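# Put a slip sheet and upright module in each crate

## Task

In every crate, get exactly one slip sheet (thin flat sheet) lying flat on the crate floor, with exactly one module (small metal block) resting on top of that sheet in the same orientation it has now; every crate must end up still standing flat on the table.

## Robot and tools

ROBOT. There are two arms. left_arm carries a two-finger gripper and right_arm carries a suction cup. Their bases sit in the scene frame at left_arm (-0.045, +0.380, +0.026) m and right_arm (-0.053, -0.487, +0.026) m, both level (right_arm yawed very slightly). Scene frame: origin at table-top height midway between the arms, +z up, +x out over the table, left_arm toward +y. Arm names do not match image left/right.

FRAMES. Each arm's reported end_effector_position (m), end_effector_quat_wxyz, velocities and targets are in that arm's own base frame. Fixed cameras and the table use the scene frame. Readings can be off by a few cm, more at long reach. Gripper: fingers point along its +z and close along its y; the reported point lies between the closed pads, and the fingertips extend about 19 mm past it when closed, 6 mm when open. A block about 10 cm long sticks out toward the gripper's +x. Suction tool: the reported point is the centre of the cup rim, the cup faces its +z, and the tool body widens to about 9 cm sideways starting about 3 cm behind the rim.

ROW FORMAT (shared by execute_actions and move). One row is 16 numbers in [-1, 1], always all 16: left_arm dx, dy, dz, rx, ry, rz, left_gripper position, force_limit, speed, then right_arm dx, dy, dz, rx, ry, rz, right_tool suction. The six pose numbers per arm are an offset, not a pose: measured from that arm's Hand target at the start of the action or move, along that arm's base axes, rotating about the Hand target position. Scale: 1.0 = 0.6 m or 180 degrees; rx, ry, rz form one rotation vector. Every row in a list counts from the same start, not from the previous row; sending the same offset in a new call moves further. All six zeros re-command the current Hand target. Gripper numbers are absolute: position +1 = fully open (85 mm), pads touch near -0.8, -1 closes until blocked; force_limit and speed (-1 slow ~20 mm/s, 0 ~85, +1 ~150) shape grip strength, roughly 30-245 N per pad. Suction is absolute: above 0.01 on, otherwise off, and it persists. To leave a tool unchanged, repeat its last numbers; 0 is a real command.

execute_actions: actions = list of actions; each action is up to 15 rows, one per 1/30 s step, the last row held to fill 15 steps. cameras picks images (omit or ["all"] for all, [] for none). An empty actions list just reports state.

move: target = one row or a list of up to 15 rows (offsets from the same Hand targets). speed in m/s, 0.002 to 1, default 0.25 (one value or one per target). blend in m for rounding corners of a list. stop_force in N, 12 to 80, ends an arm's path when it feels that much push along its travel; use it slowly with small values, leave it out when backing away from contact, and don't trust it while the hand rotates. zero (default true) re-zeros force before the move. blocking=false returns early (not with stop_force). Paths are straight, do not avoid obstacles, and last at most 10 s. The result adds a move: line (done, off_target, moving, held, fault) plus limits such as paced or held.

wait: seconds 0 to 10, arms hold their last command. stop: brakes a running move. zoom_image: camera (cam_high, cam_low, cam_left_wrist, cam_right_wrist) and region [x0, y0, x1, y1] in pixels, at most 504x504. finished_scene: scene = current scene number; irreversible, call only when the goal holds on its own.

RESULTS. Hand target is the last commanded pose after clipping (the controller limits each step to 70 mm and 16 degrees from the measured pose); the hand often rests a bit short, so resend the remainder. Gripper object_status: 0 moving, 1 blocked while opening, 2 blocked while closing (a grip), 3 reached the requested position or pads touching. position_measured is in counts: 3 open, ~78 = 60 mm, 130 = 40 mm, 180 = 20 mm, 230 closed. suction_measured near 0 means no seal, 0.83+ is airtight; part_present is 1 above 0.50. Flange force is the estimated external force on the tool, noisy. Joint velocities read within noise when still. MOTOR HOT warns of overheating.

HANDLING. For suction, press the 41 mm rim fully onto a smooth flat face away from edges or holes; the cup shortens up to 16 mm when holding. To release, set the part down on its support, then switch suction off and lift more than 22 mm. For the gripper, close with -1, hold it, and check for status 2; change position by at least 0.01 for new force or speed settings to apply.

AVOID. Net force of 150 N or joint torque over limits (wrist joints 36.4 N m, others 145) stops the arm for 10 s; pressing even slightly past firm contact can trigger this. Avoid fast impacts, hard squeezes on parts still resting on something, swinging loads, dropping or releasing moving parts, collisions between the arms, and long stretched-out holds that overheat motors. Nothing may fall or be left off the table, and crates must stay flat. Loose objects may get nudged occasionally.

Each tool is called after "Call:" as name(argument=value, ...), one argument or row to a line, values as JSON.

## Session

I'll start by looking at the scene.

Call:
execute_actions(
  actions=[],
)

Scene clock: 0.00 s.
left_arm: end_effector_position=(+0.2505, +0.1582, +0.2541) position_measured=3 object_status=3 end_effector_quat_wxyz=(-0.090, +0.296, +0.950, +0.041) | right_arm: end_effector_position=(+0.5433, -0.2189, +0.3625) suction_measured=0.00 part_present=0 end_effector_quat_wxyz=(-0.181, +0.153, +0.957, +0.166)
Joint positions: left_arm=[0.789 -0.345 -0.31 -0.198 -1.616 -1.4] | right_arm=[-0.313 0.807 1.29 -0.417 -2.434 -0.271]
Joint velocities: within noise
Flange force (N): no reading
Hand target: left_arm +0.2505, +0.1582, +0.2541; -0.090, +0.296, +0.950, +0.041 | right_arm +0.5433, -0.2189, +0.3625; -0.181, +0.153, +0.957, +0.166

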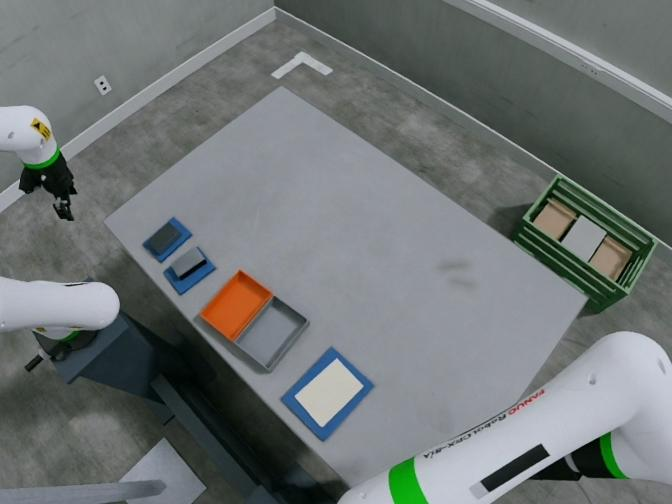

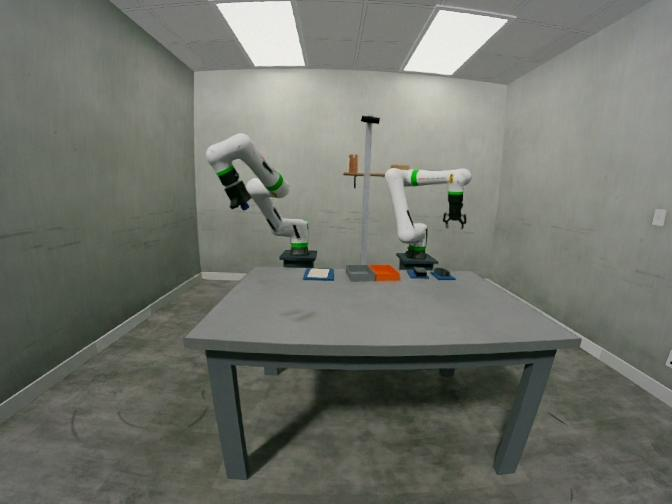

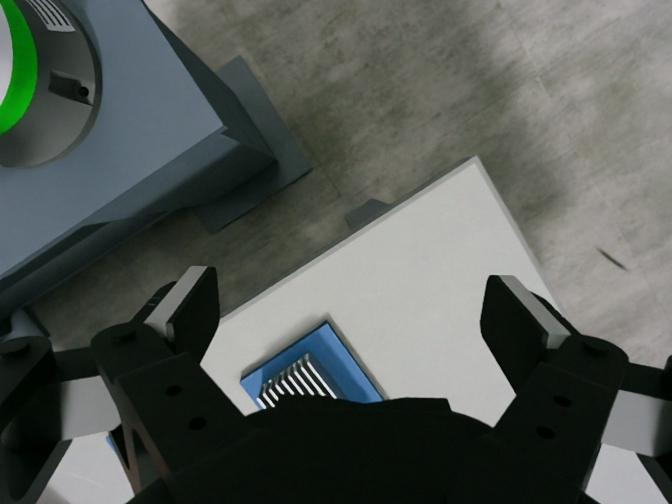

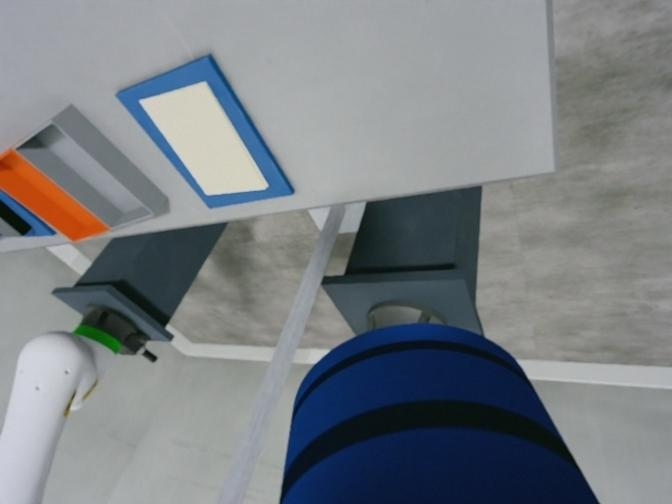

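Call:
zoom_image(
  camera="cam_high",
  region=[100, 180, 400, 460],
)

Call:
zoom_image(
  camera="cam_low",
  region=[280, 240, 480, 300],
)

Call:
zoom_image(
  camera="cam_right_wrist",
  region=[0, 40, 320, 260],
)

Call:
zoom_image(
  camera="cam_left_wrist",
  region=[80, 260, 500, 504],
)

Scaled by 1.680 from the camera's 672x504 image, which has a finer 960x720 frame.

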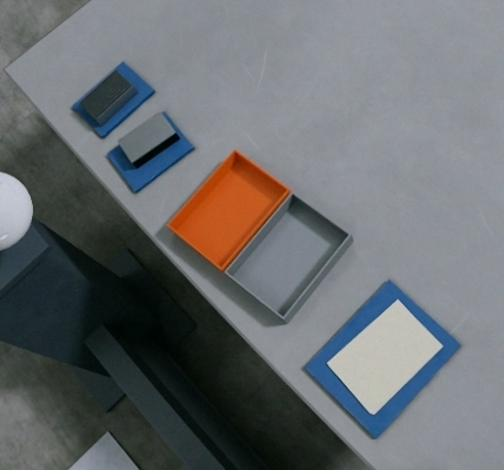

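Scaled by 2.520 from the camera's 672x504 image, which has a finer 960x720 frame.

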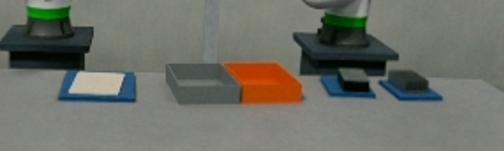

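Scaled by 1.575 from the camera's 672x504 image, which has a finer 960x720 frame.

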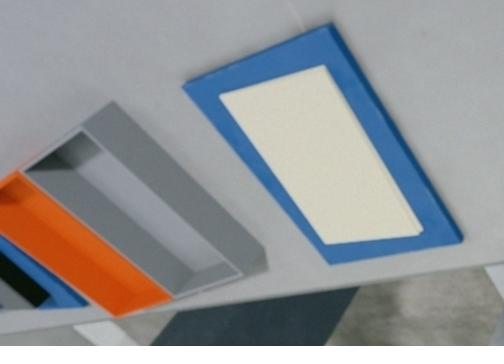

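Scaled by 1.200 from the camera's 672x504 image, which has a finer 960x720 frame.

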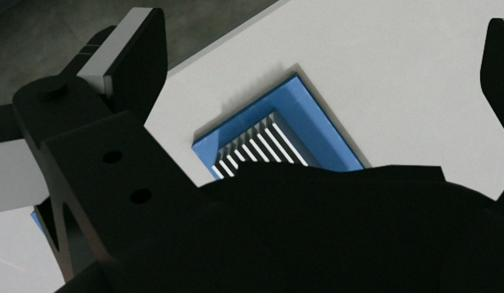

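Call:
move(
  target=[0, 0, 0.15, -0.0266, -0.0583, 0.1918, 1, 0, 0, -0.405, 0.615, 0.0, -0.1072, -0.1169, 0.0988, 0],
  speed=0.3,
)

Scene clock: 5.30 s.
left_arm: end_effector_position=(+0.2505, +0.1582, +0.3441) position_measured=3 object_status=3 end_effector_quat_wxyz=(+0.000, -0.001, +1.000, +0.000) | right_arm: end_effector_position=(+0.3003, +0.1501, +0.3625) suction_measured=0.00 part_present=0 end_effector_quat_wxyz=(+0.000, +0.000, +1.000, +0.000)
Joint positions: left_arm=[1.019 -0.385 -0.171 0.001 -1.785 -1.017] | right_arm=[0.861 -0.28 -0.096 0 -1.755 -0.861]
Joint velocities: within noise
Flange force (N): left_arm=[0.6 0.4 -2.9] | right_arm=[-4.3 -0.5 4.4]
Hand target: left_arm +0.2505, +0.1582, +0.3441; +0.000, -0.001, +1.000, +0.000 | right_arm +0.3003, +0.1501, +0.3625; +0.000, +0.000, +1.000, +0.000
Off the commanded pose: left_arm 0.000 m, 0 deg | right_arm 0.000 m, 0 deg.
move: done; limits=paced

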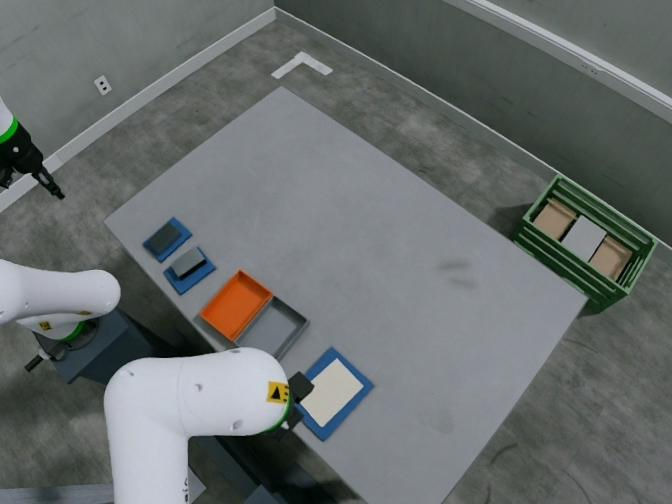

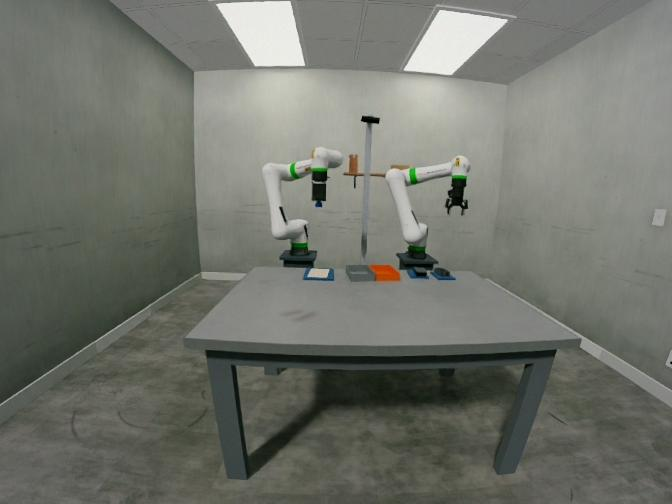

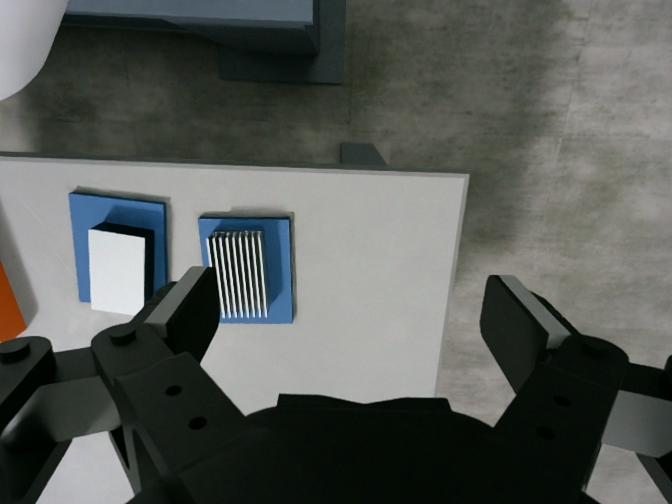

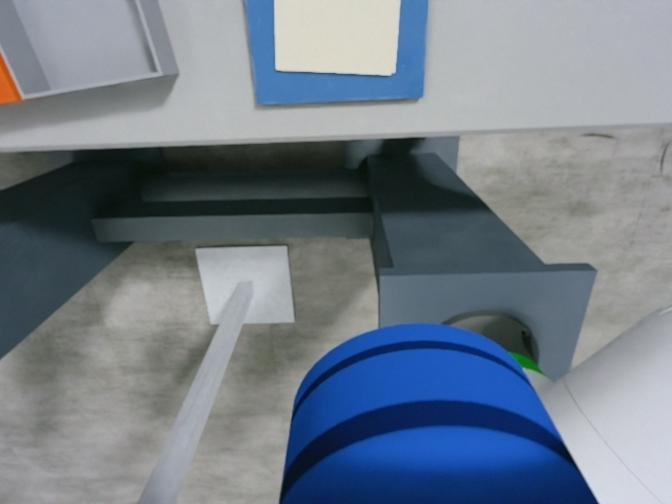

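Call:
move(
  target=[0.1, -0.1, 0.0, 0, 0, 0, 1, 0, 0, 0.25, 0.0, 0.0, 0, 0, 0, 0],
  speed=0.3,
  cameras=["cam_left_wrist", "cam_right_wrist", "cam_high"],
)

Call:
move(
  target=[0.0, 0.0, -0.15, 0, 0, 0, 1, 0, 0, 0.0, 0.0, -0.15, 0, 0, 0, 0],
  speed=0.3,
  cameras=["cam_left_wrist", "cam_right_wrist", "cam_high"],
)

Scene clock: 7.37 s.
left_arm: end_effector_position=(+0.3105, +0.0982, +0.3441) position_measured=3 object_status=3 end_effector_quat_wxyz=(+0.000, -0.001, +1.000, +0.000) | right_arm: end_effector_position=(+0.4503, +0.1501, +0.3625) suction_measured=0.00 part_present=0 end_effector_quat_wxyz=(+0.000, +0.000, +1.000, +0.000)
Joint positions: left_arm=[0.718 -0.307 -0.119 0.001 -1.759 -0.716] | right_arm=[0.6 0.076 0.225 0.001 -1.72 -0.599]
Joint velocities: within noise
Flange force (N): left_arm=[1.0 0.5 -3.3] | right_arm=[-3.1 -2.9 5.8]
Hand target: left_arm +0.3105, +0.0982, +0.3441; +0.000, -0.001, +1.000, +0.000 | right_arm +0.4503, +0.1501, +0.3625; +0.000, +0.000, +1.000, +0.000
Off the commanded pose: left_arm 0.000 m, 0 deg | right_arm 0.000 m, 0 deg.
move: done
Images, in order (width x height): cam_high 672x504, cam_left_wrist 672x504, cam_right_wrist 672x504.

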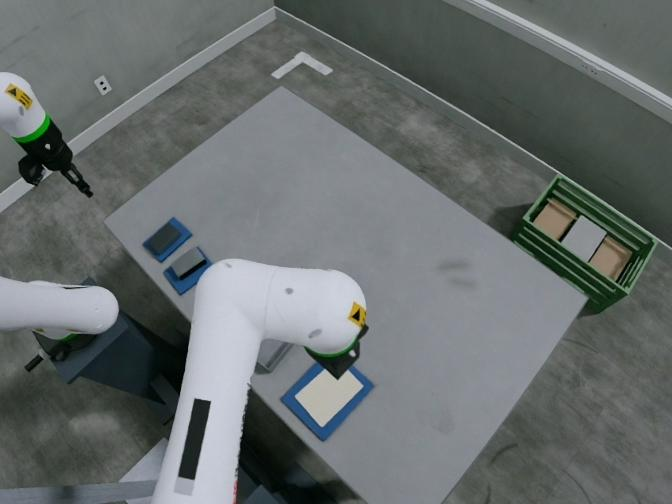

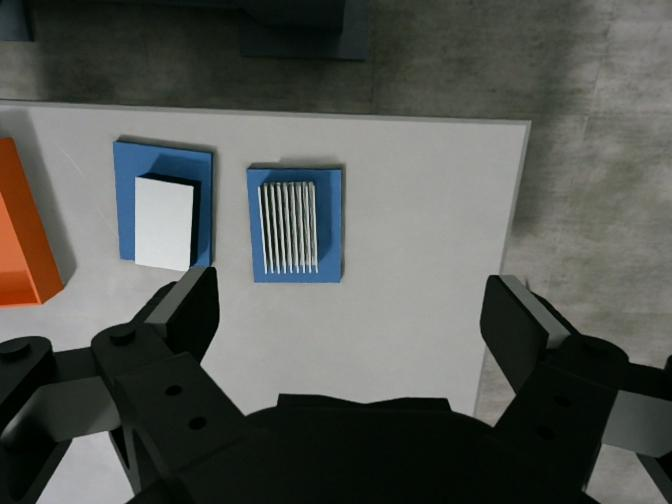

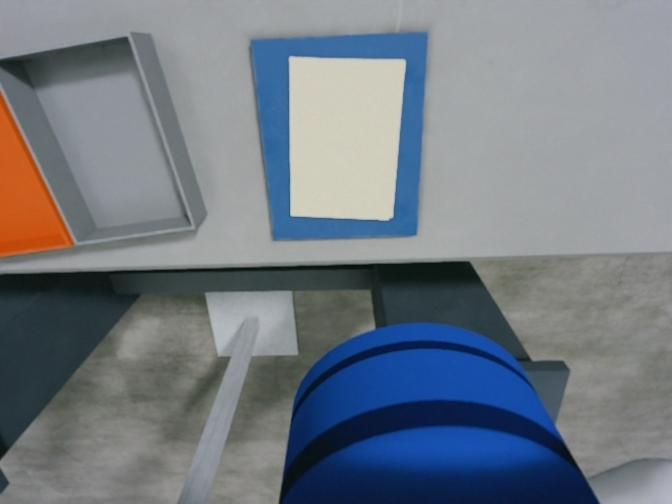

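Scene clock: 8.30 s.
left_arm: end_effector_position=(+0.3104, +0.0981, +0.2542) position_measured=3 object_status=3 end_effector_quat_wxyz=(+0.000, -0.001, +1.000, +0.000) | right_arm: end_effector_position=(+0.4503, +0.1501, +0.2725) suction_measured=0.00 part_present=0 end_effector_quat_wxyz=(+0.000, +0.000, +1.000, +0.000)
Joint positions: left_arm=[0.718 -0.327 -0.343 0.001 -1.555 -0.716] | right_arm=[0.599 0.067 0.005 0.001 -1.509 -0.599]
Joint velocities: within noise
Flange force (N): left_arm=[-1.4 0.7 -3.7] | right_arm=[-1.4 -2.9 6.5]
Hand target: left_arm +0.3105, +0.0982, +0.2541; +0.000, -0.001, +1.000, +0.000 | right_arm +0.4503, +0.1501, +0.2725; +0.000, +0.000, +1.000, +0.000
Off the commanded pose: left_arm 0.000 m, 0 deg | right_arm 0.000 m, 0 deg.
move: done
Images, in order (width x height): cam_high 672x504, cam_left_wrist 672x504, cam_right_wrist 672x504.

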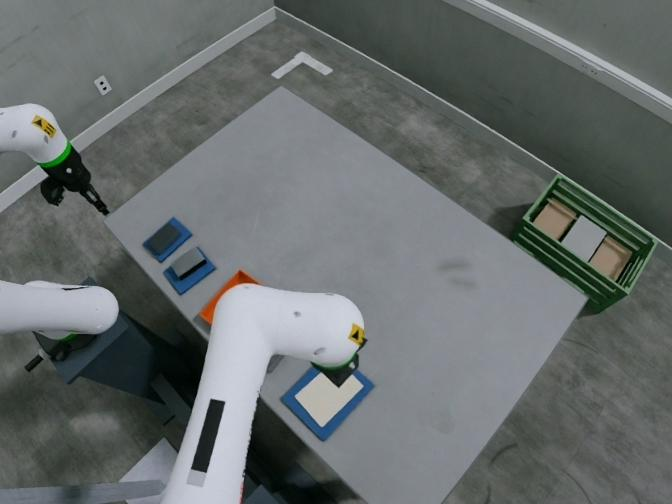

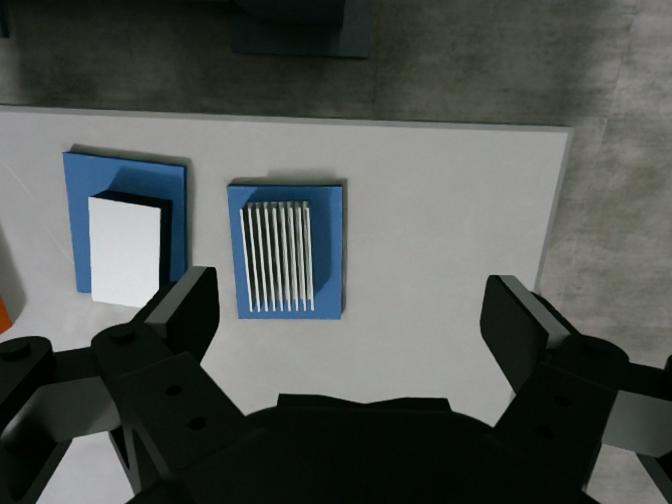

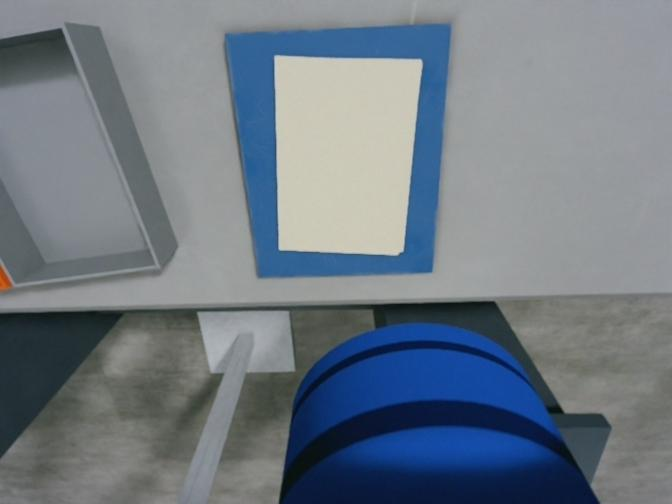

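Call:
move(
  target=[0.0, 0.0, 0.0, 0, 0, -0.5, 1, 0, 0, 0.0, 0.0, 0.0, 0, 0, -0.5, 0],
  speed=0.6,
  cameras=["cam_left_wrist", "cam_right_wrist", "cam_high"],
)

Scene clock: 13.43 s.
left_arm: end_effector_position=(+0.3105, +0.0982, +0.2541) position_measured=3 object_status=3 end_effector_quat_wxyz=(+0.000, +0.707, +0.708, +0.000) | right_arm: end_effector_position=(+0.4503, +0.1501, +0.2725) suction_measured=0.00 part_present=0 end_effector_quat_wxyz=(+0.000, +0.707, +0.707, +0.000)
Joint positions: left_arm=[0.717 -0.326 -0.342 0 -1.556 -2.286] | right_arm=[0.599 0.067 0.006 -0.001 -1.51 -2.169]
Joint velocities: within noise
Flange force (N): left_arm=[0.5 -0.6 -3.2] | right_arm=[-1.8 3.7 5.1]
Hand target: left_arm +0.3105, +0.0982, +0.2541; +0.000, +0.707, +0.708, +0.000 | right_arm +0.4503, +0.1501, +0.2725; +0.000, +0.707, +0.707, +0.000
Off the commanded pose: left_arm 0.000 m, 0 deg | right_arm 0.000 m, 0 deg.
move: done
Images, in order (width x height): cam_high 672x504, cam_left_wrist 672x504, cam_right_wrist 672x504.

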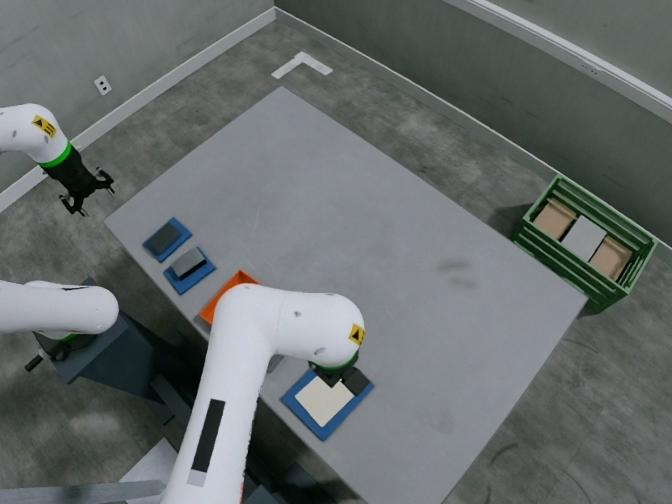

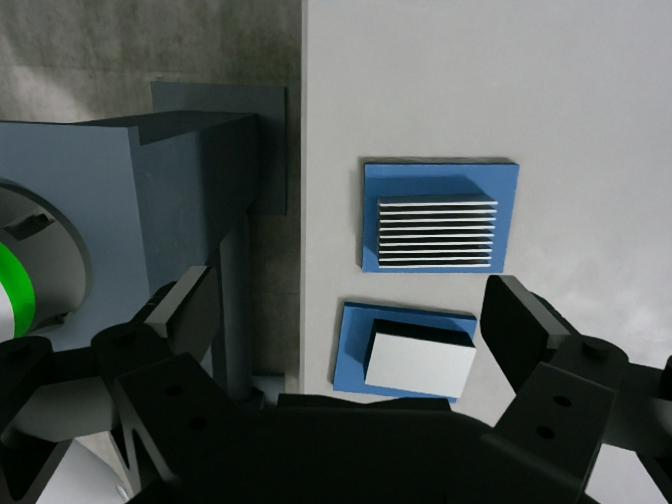

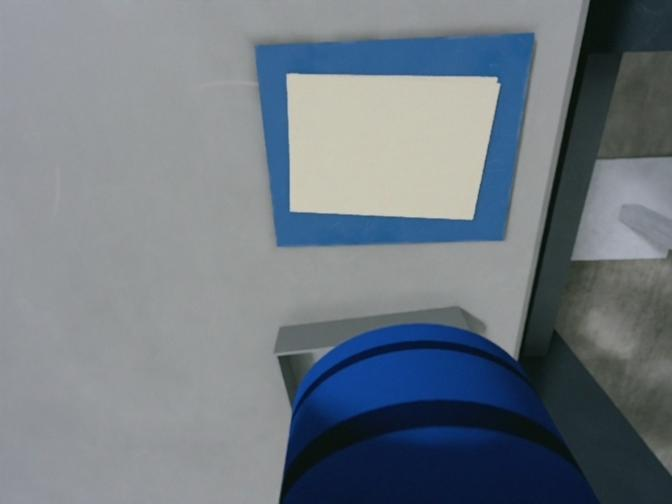

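Call:
zoom_image(
  camera="cam_left_wrist",
  region=[300, 140, 540, 420],
)

Call:
move(
  target=[0.155, -0.08, 0.0, 0, 0, 0.5, 1, 0, 0, -0.04, 0.415, 0.04, 0, 0, 0.5, 0],
  speed=0.6,
  cameras=["cam_left_wrist", "cam_right_wrist", "cam_high"],
)

Scaled by 1.800 from the camera's 672x504 image, which has a finer 960x720 frame.

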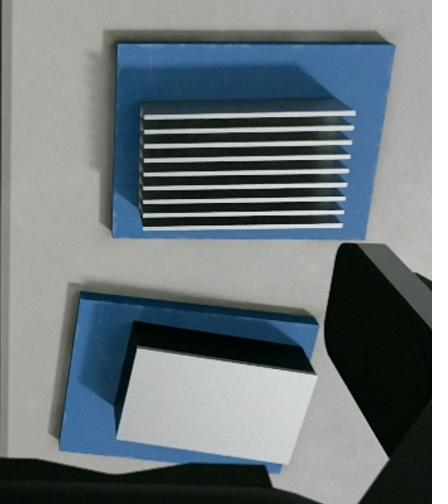

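Scene clock: 18.77 s.
left_arm: end_effector_position=(+0.4034, +0.0502, +0.2541) position_measured=3 object_status=3 end_effector_quat_wxyz=(+0.000, -0.001, +1.000, +0.000) | right_arm: end_effector_position=(+0.4263, +0.3991, +0.2965) suction_measured=0.00 part_present=0 end_effector_quat_wxyz=(+0.000, +0.000, +1.000, +0.000)
Joint positions: left_arm=[0.45 -0.108 -0.169 0.001 -1.51 -0.449] | right_arm=[0.977 0.348 0.397 0 -1.62 -0.977]
Joint velocities: within noise
Flange force (N): left_arm=[-2.6 0.9 -3.2] | right_arm=[-3.0 -0.9 5.5]
Hand target: left_arm +0.4035, +0.0502, +0.2541; +0.000, -0.001, +1.000, +0.000 | right_arm +0.4263, +0.3991, +0.2965; +0.000, +0.000, +1.000, +0.000
Off the commanded pose: left_arm 0.000 m, 0 deg | right_arm 0.000 m, 0 deg.
move: done
Images, in order (width x height): cam_high 672x504, cam_left_wrist 672x504, cam_right_wrist 672x504.

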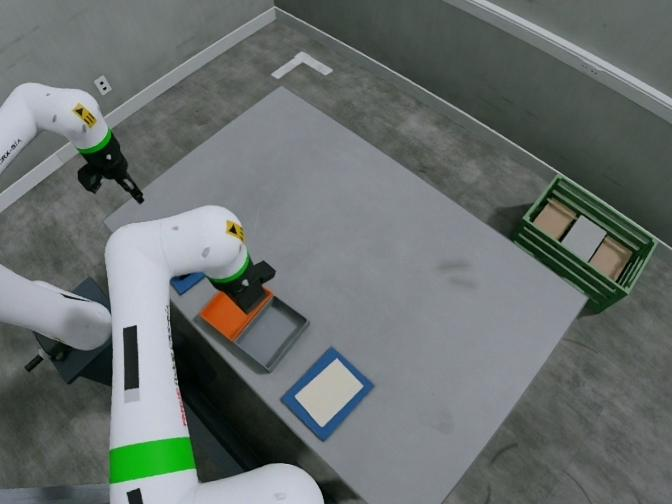

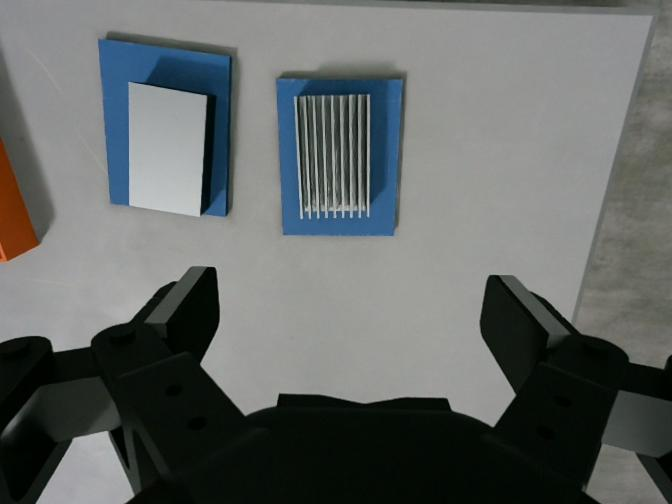

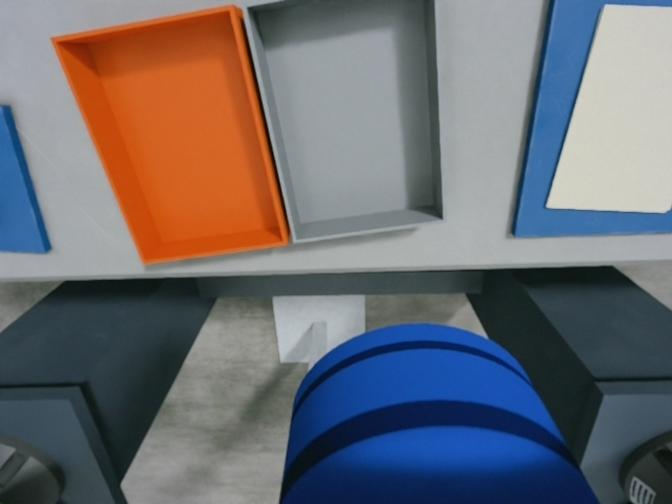

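Call:
zoom_image(
  camera="cam_right_wrist",
  region=[40, 0, 300, 280],
)

Call:
zoom_image(
  camera="cam_right_wrist",
  region=[220, 0, 480, 280],
)

Call:
zoom_image(
  camera="cam_left_wrist",
  region=[80, 20, 440, 260],
)

Scaled by 1.800 from the camera's 672x504 image, which has a finer 960x720 frame.

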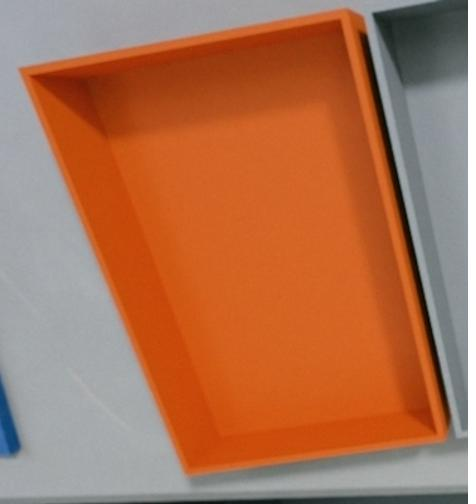

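Scaled by 1.800 from the camera's 672x504 image, which has a finer 960x720 frame.

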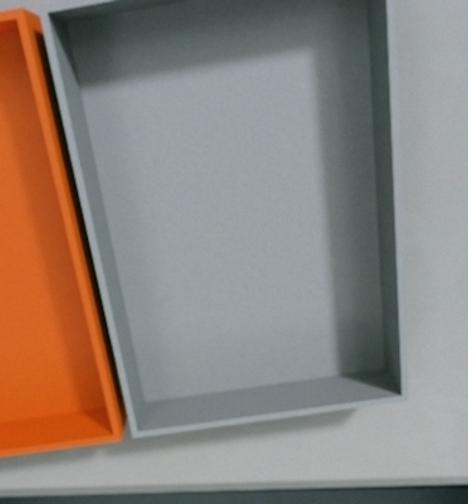

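Scaled by 1.400 from the camera's 672x504 image, which has a finer 960x720 frame.

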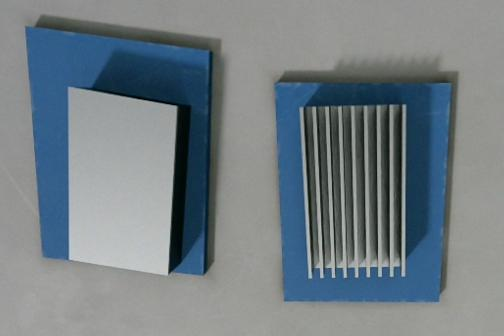

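Call:
zoom_image(
  camera="cam_right_wrist",
  region=[370, 150, 460, 250],
)

Call:
zoom_image(
  camera="cam_right_wrist",
  region=[210, 180, 330, 270],
)

Call:
zoom_image(
  camera="cam_right_wrist",
  region=[200, 0, 300, 80],
)

Scaled by 5.040 from the camera's 672x504 image, which has a finer 960x720 frame.

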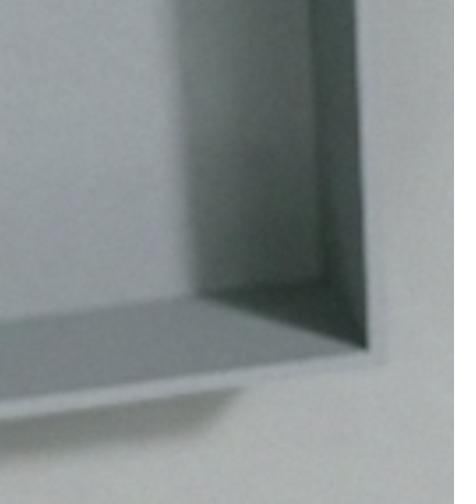

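Scaled by 4.200 from the camera's 672x504 image, which has a finer 960x720 frame.

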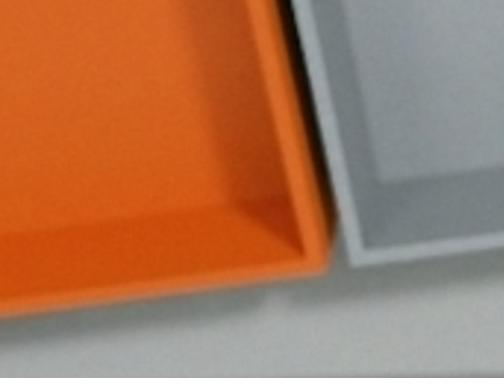

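Scaled by 5.040 from the camera's 672x504 image, which has a finer 960x720 frame.

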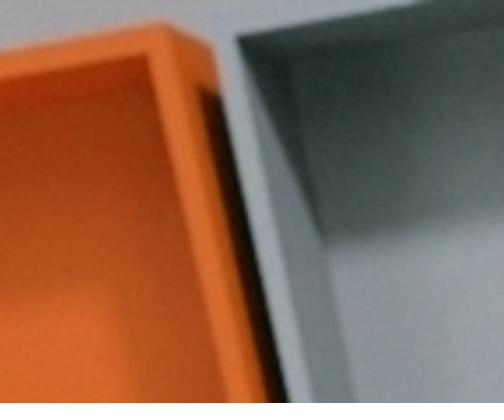

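Call:
move(
  target=[-0.0112, -0.0147, -0.2568, 0, 0, 0.0178, 1, 0, 0, 0.0, -0.3918, -0.394, 0, 0, -0.0183, 0],
  speed=0.4,
  cameras=["cam_left_wrist", "cam_right_wrist", "cam_high", "cam_low"],
)

Scene clock: 25.27 s.
left_arm: end_effector_position=(+0.3967, +0.0413, +0.1001) position_measured=3 object_status=3 end_effector_quat_wxyz=(+0.000, -0.029, +1.000, +0.000) | right_arm: end_effector_position=(+0.4263, +0.1640, +0.0601) suction_measured=0.00 part_present=0 end_effector_quat_wxyz=(+0.000, +0.029, +1.000, +0.000)
Joint positions: left_arm=[0.437 -0.03 -0.469 0.001 -1.132 -0.38] | right_arm=[0.656 0.187 -0.385 0.001 -0.999 -0.714]
Joint velocities: within noise
Flange force (N): left_arm=[-2.2 0.9 -2.6] | right_arm=[-5.2 -2.5 7.0]
Hand target: left_arm +0.3967, +0.0413, +0.1001; +0.000, -0.029, +1.000, +0.000 | right_arm +0.4263, +0.1640, +0.0601; +0.000, +0.029, +1.000, +0.000
Off the commanded pose: left_arm 0.000 m, 0 deg | right_arm 0.000 m, 0 deg.
move: done; limits=paced

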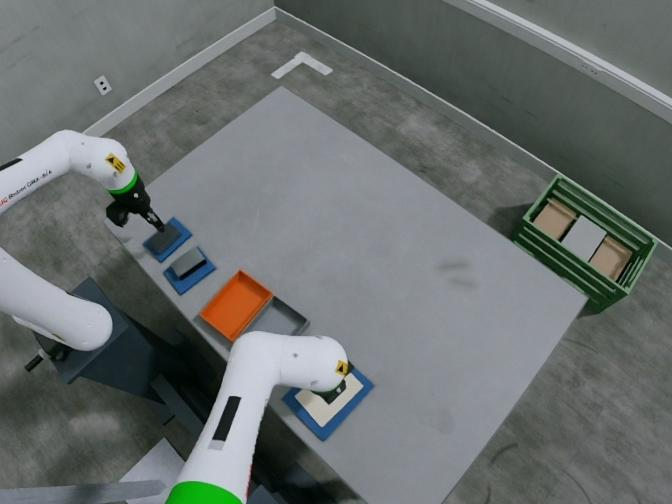

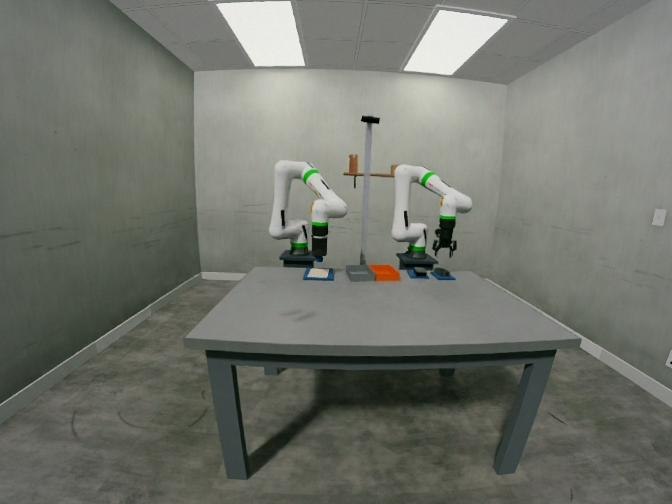

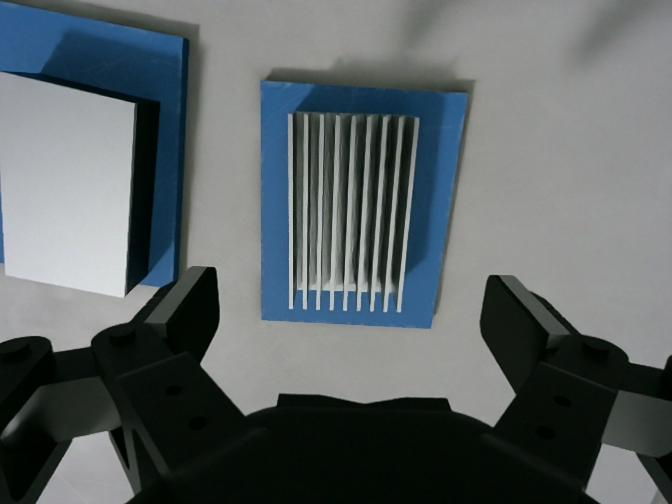

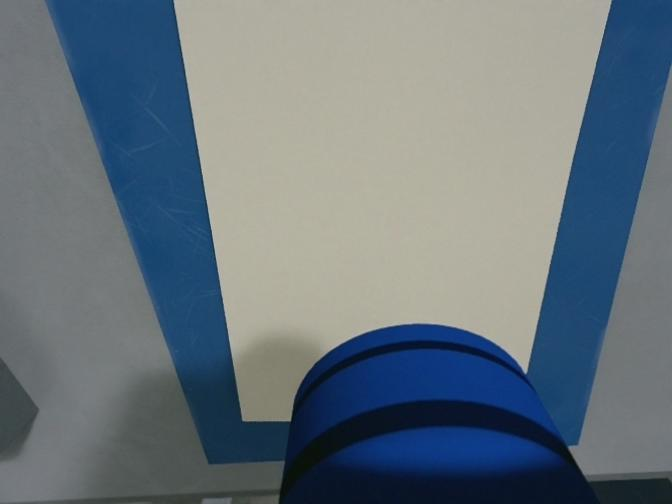

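Call:
move(
  target=[0.0, 0.0, -0.1168, 0, 0, 0, 1, 0, 0, -0.0067, 0.005, -0.1, 0, 0, -0.0044, 1],
  speed=0.2,
  cameras=["cam_left_wrist", "cam_right_wrist", "cam_low"],
)

Scene clock: 28.00 s.
left_arm: end_effector_position=(+0.3967, +0.0414, +0.0300) position_measured=3 object_status=3 end_effector_quat_wxyz=(+0.000, -0.029, +1.000, +0.000) | right_arm: end_effector_position=(+0.4223, +0.1670, +0.0001) suction_measured=0.00 part_present=0 end_effector_quat_wxyz=(+0.000, +0.036, +0.999, +0.000)
Joint positions: left_arm=[0.437 0.069 -0.557 0.001 -0.945 -0.38] | right_arm=[0.667 0.278 -0.444 0.001 -0.849 -0.739]
Joint velocities: within noise
Flange force (N): left_arm=[-3.5 1.0 -1.3] | right_arm=[-3.0 -2.3 6.7]
Hand target: left_arm +0.3967, +0.0413, +0.0300; +0.000, -0.029, +1.000, +0.000 | right_arm +0.4223, +0.1670, +0.0001; +0.000, +0.036, +0.999, +0.000
Off the commanded pose: left_arm 0.000 m, 0 deg | right_arm 0.000 m, 0 deg.
move: done
Images, in order (width x height): cam_low 672x504, cam_left_wrist 672x504, cam_right_wrist 672x504.

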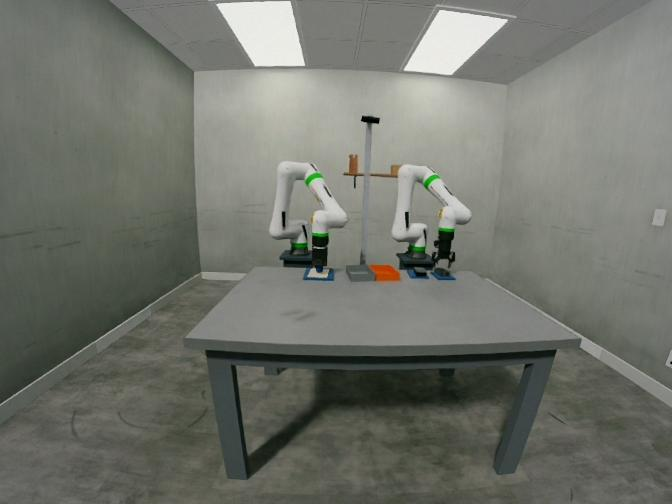

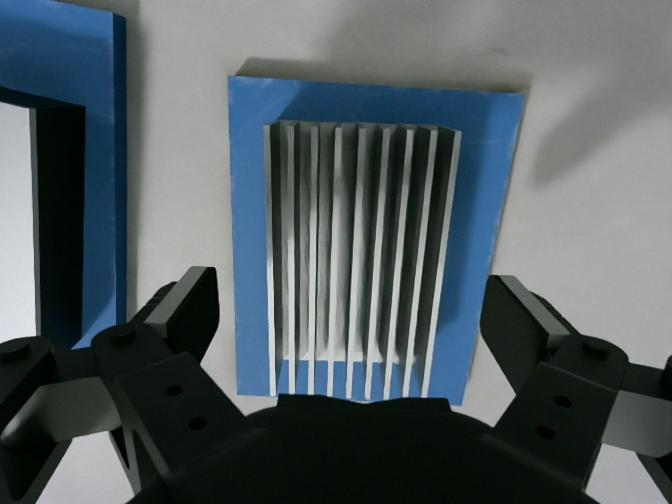

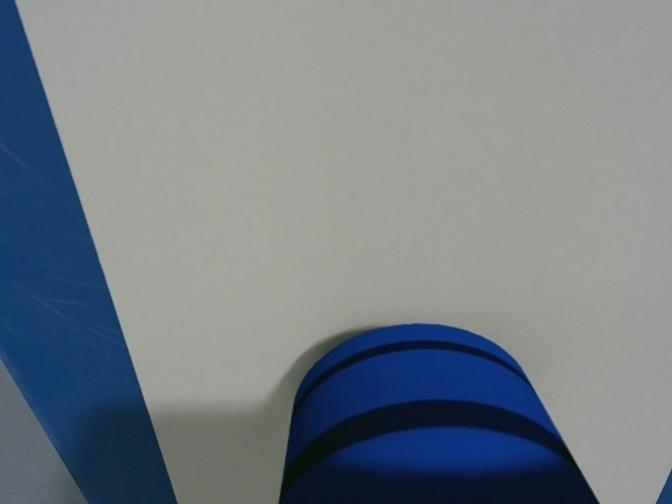

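Call:
move(
  target=[0.0, 0.0, -0.0567, 0, 0, 0, 1, 0, 0, 0.0, 0.0, -0.0668, 0, 0, 0.0, 1],
  speed=0.02,
  stop_force=12,
  cameras=["cam_left_wrist", "cam_right_wrist", "cam_low"],
)

Scene clock: 31.27 s.
left_arm: end_effector_position=(+0.3967, +0.0413, -0.0040) position_measured=3 object_status=3 end_effector_quat_wxyz=(+0.000, -0.029, +1.000, +0.000) | right_arm: end_effector_position=(+0.4224, +0.1670, -0.0273) suction_measured=1.00 part_present=1 end_effector_quat_wxyz=(+0.000, +0.036, +0.999, +0.000)
Joint positions: left_arm=[0.436 0.13 -0.589 0.001 -0.851 -0.38] | right_arm=[0.667 0.329 -0.461 0.001 -0.781 -0.739]
Joint velocities: within noise
Flange force (N): left_arm=[-3.6 0.4 -1.0] | right_arm=[6.2 -5.6 -29.0]
Hand target: left_arm +0.3967, +0.0413, -0.0040; +0.000, -0.029, +1.000, +0.000 | right_arm +0.4224, +0.1670, -0.0273; +0.000, +0.036, +0.999, +0.000 (not the last commanded pose)
Off the commanded pose: left_arm 0.000 m, 0 deg | right_arm 0.013 m, 0 deg.
move: contact (right_arm)
Images, in order (width x height): cam_low 672x504, cam_left_wrist 672x504, cam_right_wrist 672x504.

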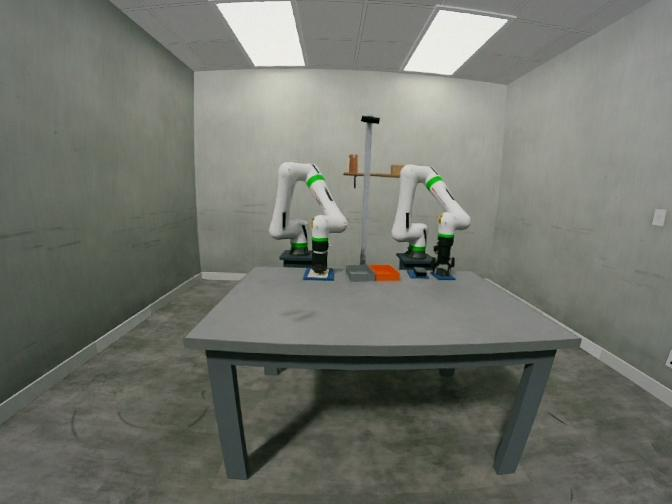

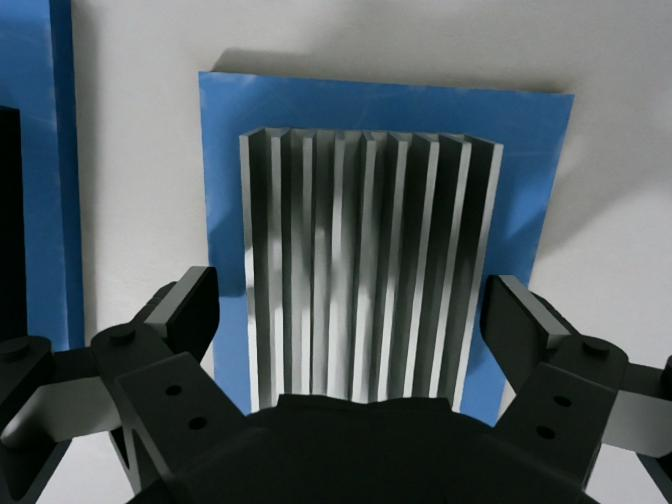

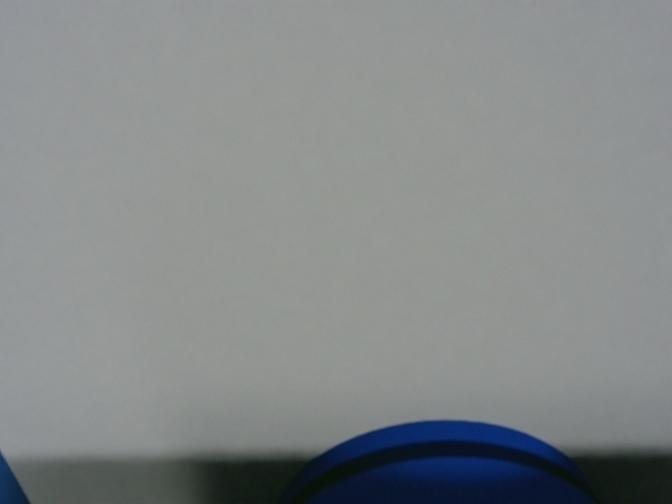

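Call:
move(
  target=[0.0, 0.0, 0.0, 0, 0, 0, -1, -0.5, -1, 0.0, 0.0, 0.2, 0, 0, 0.0, 1],
  speed=0.1,
)

Scene clock: 33.60 s.
left_arm: end_effector_position=(+0.3967, +0.0413, -0.0040) position_measured=60 object_status=2 end_effector_quat_wxyz=(+0.000, -0.029, +1.000, +0.000) | right_arm: end_effector_position=(+0.4224, +0.1669, +0.0927) suction_measured=1.00 part_present=1 end_effector_quat_wxyz=(+0.000, +0.036, +0.999, +0.000)
Joint positions: left_arm=[0.436 0.13 -0.589 0.001 -0.851 -0.38] | right_arm=[0.667 0.138 -0.355 0.001 -1.078 -0.739]
Joint velocities: within noise
Flange force (N): left_arm=[13.6 7.0 -91.5] | right_arm=[-2.8 -2.2 6.7]
Hand target: left_arm +0.3967, +0.0413, -0.0040; +0.000, -0.029, +1.000, +0.000 | right_arm +0.4224, +0.1670, +0.0927; +0.000, +0.036, +0.999, +0.000
Off the commanded pose: left_arm 0.000 m, 0 deg | right_arm 0.000 m, 0 deg.
move: done

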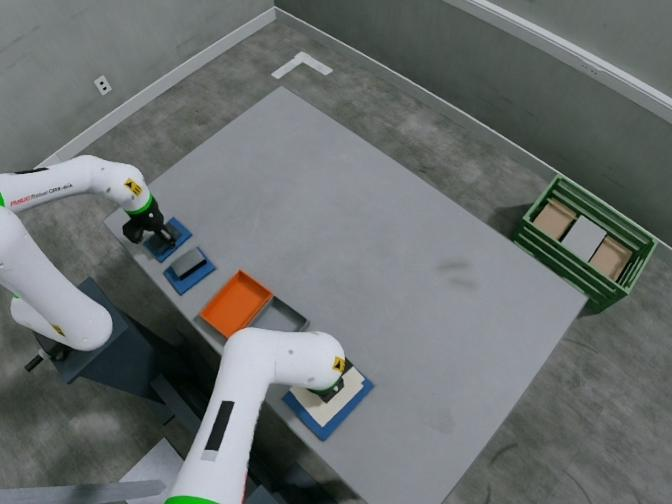

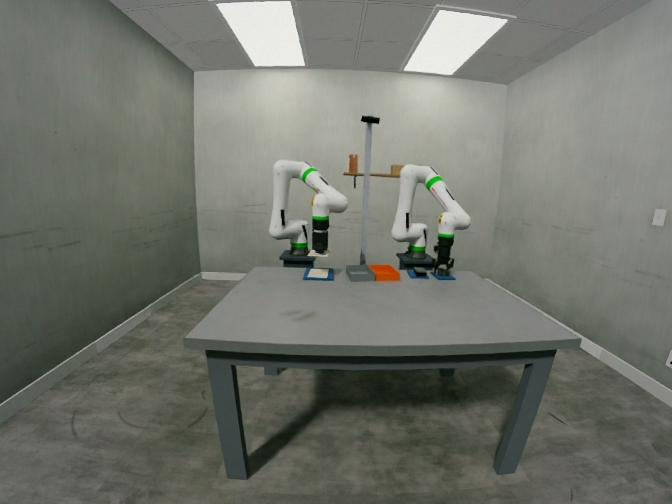

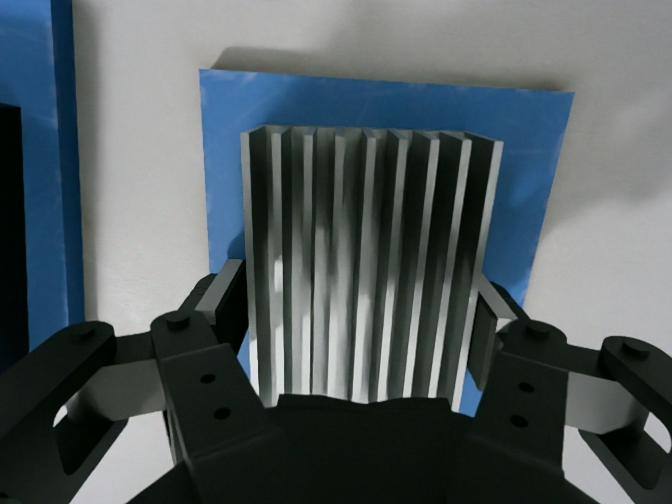

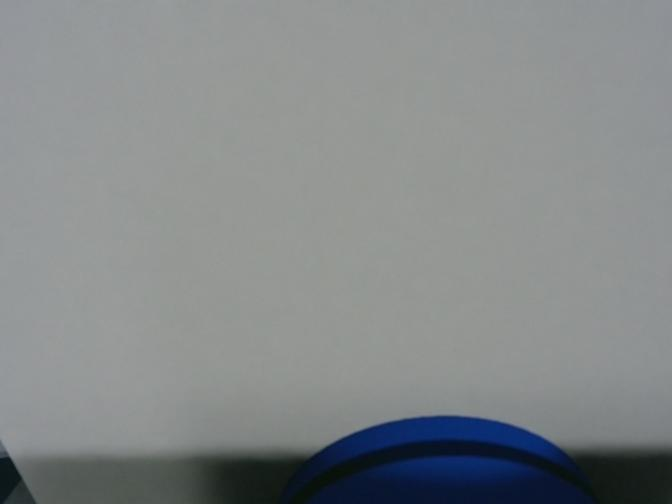

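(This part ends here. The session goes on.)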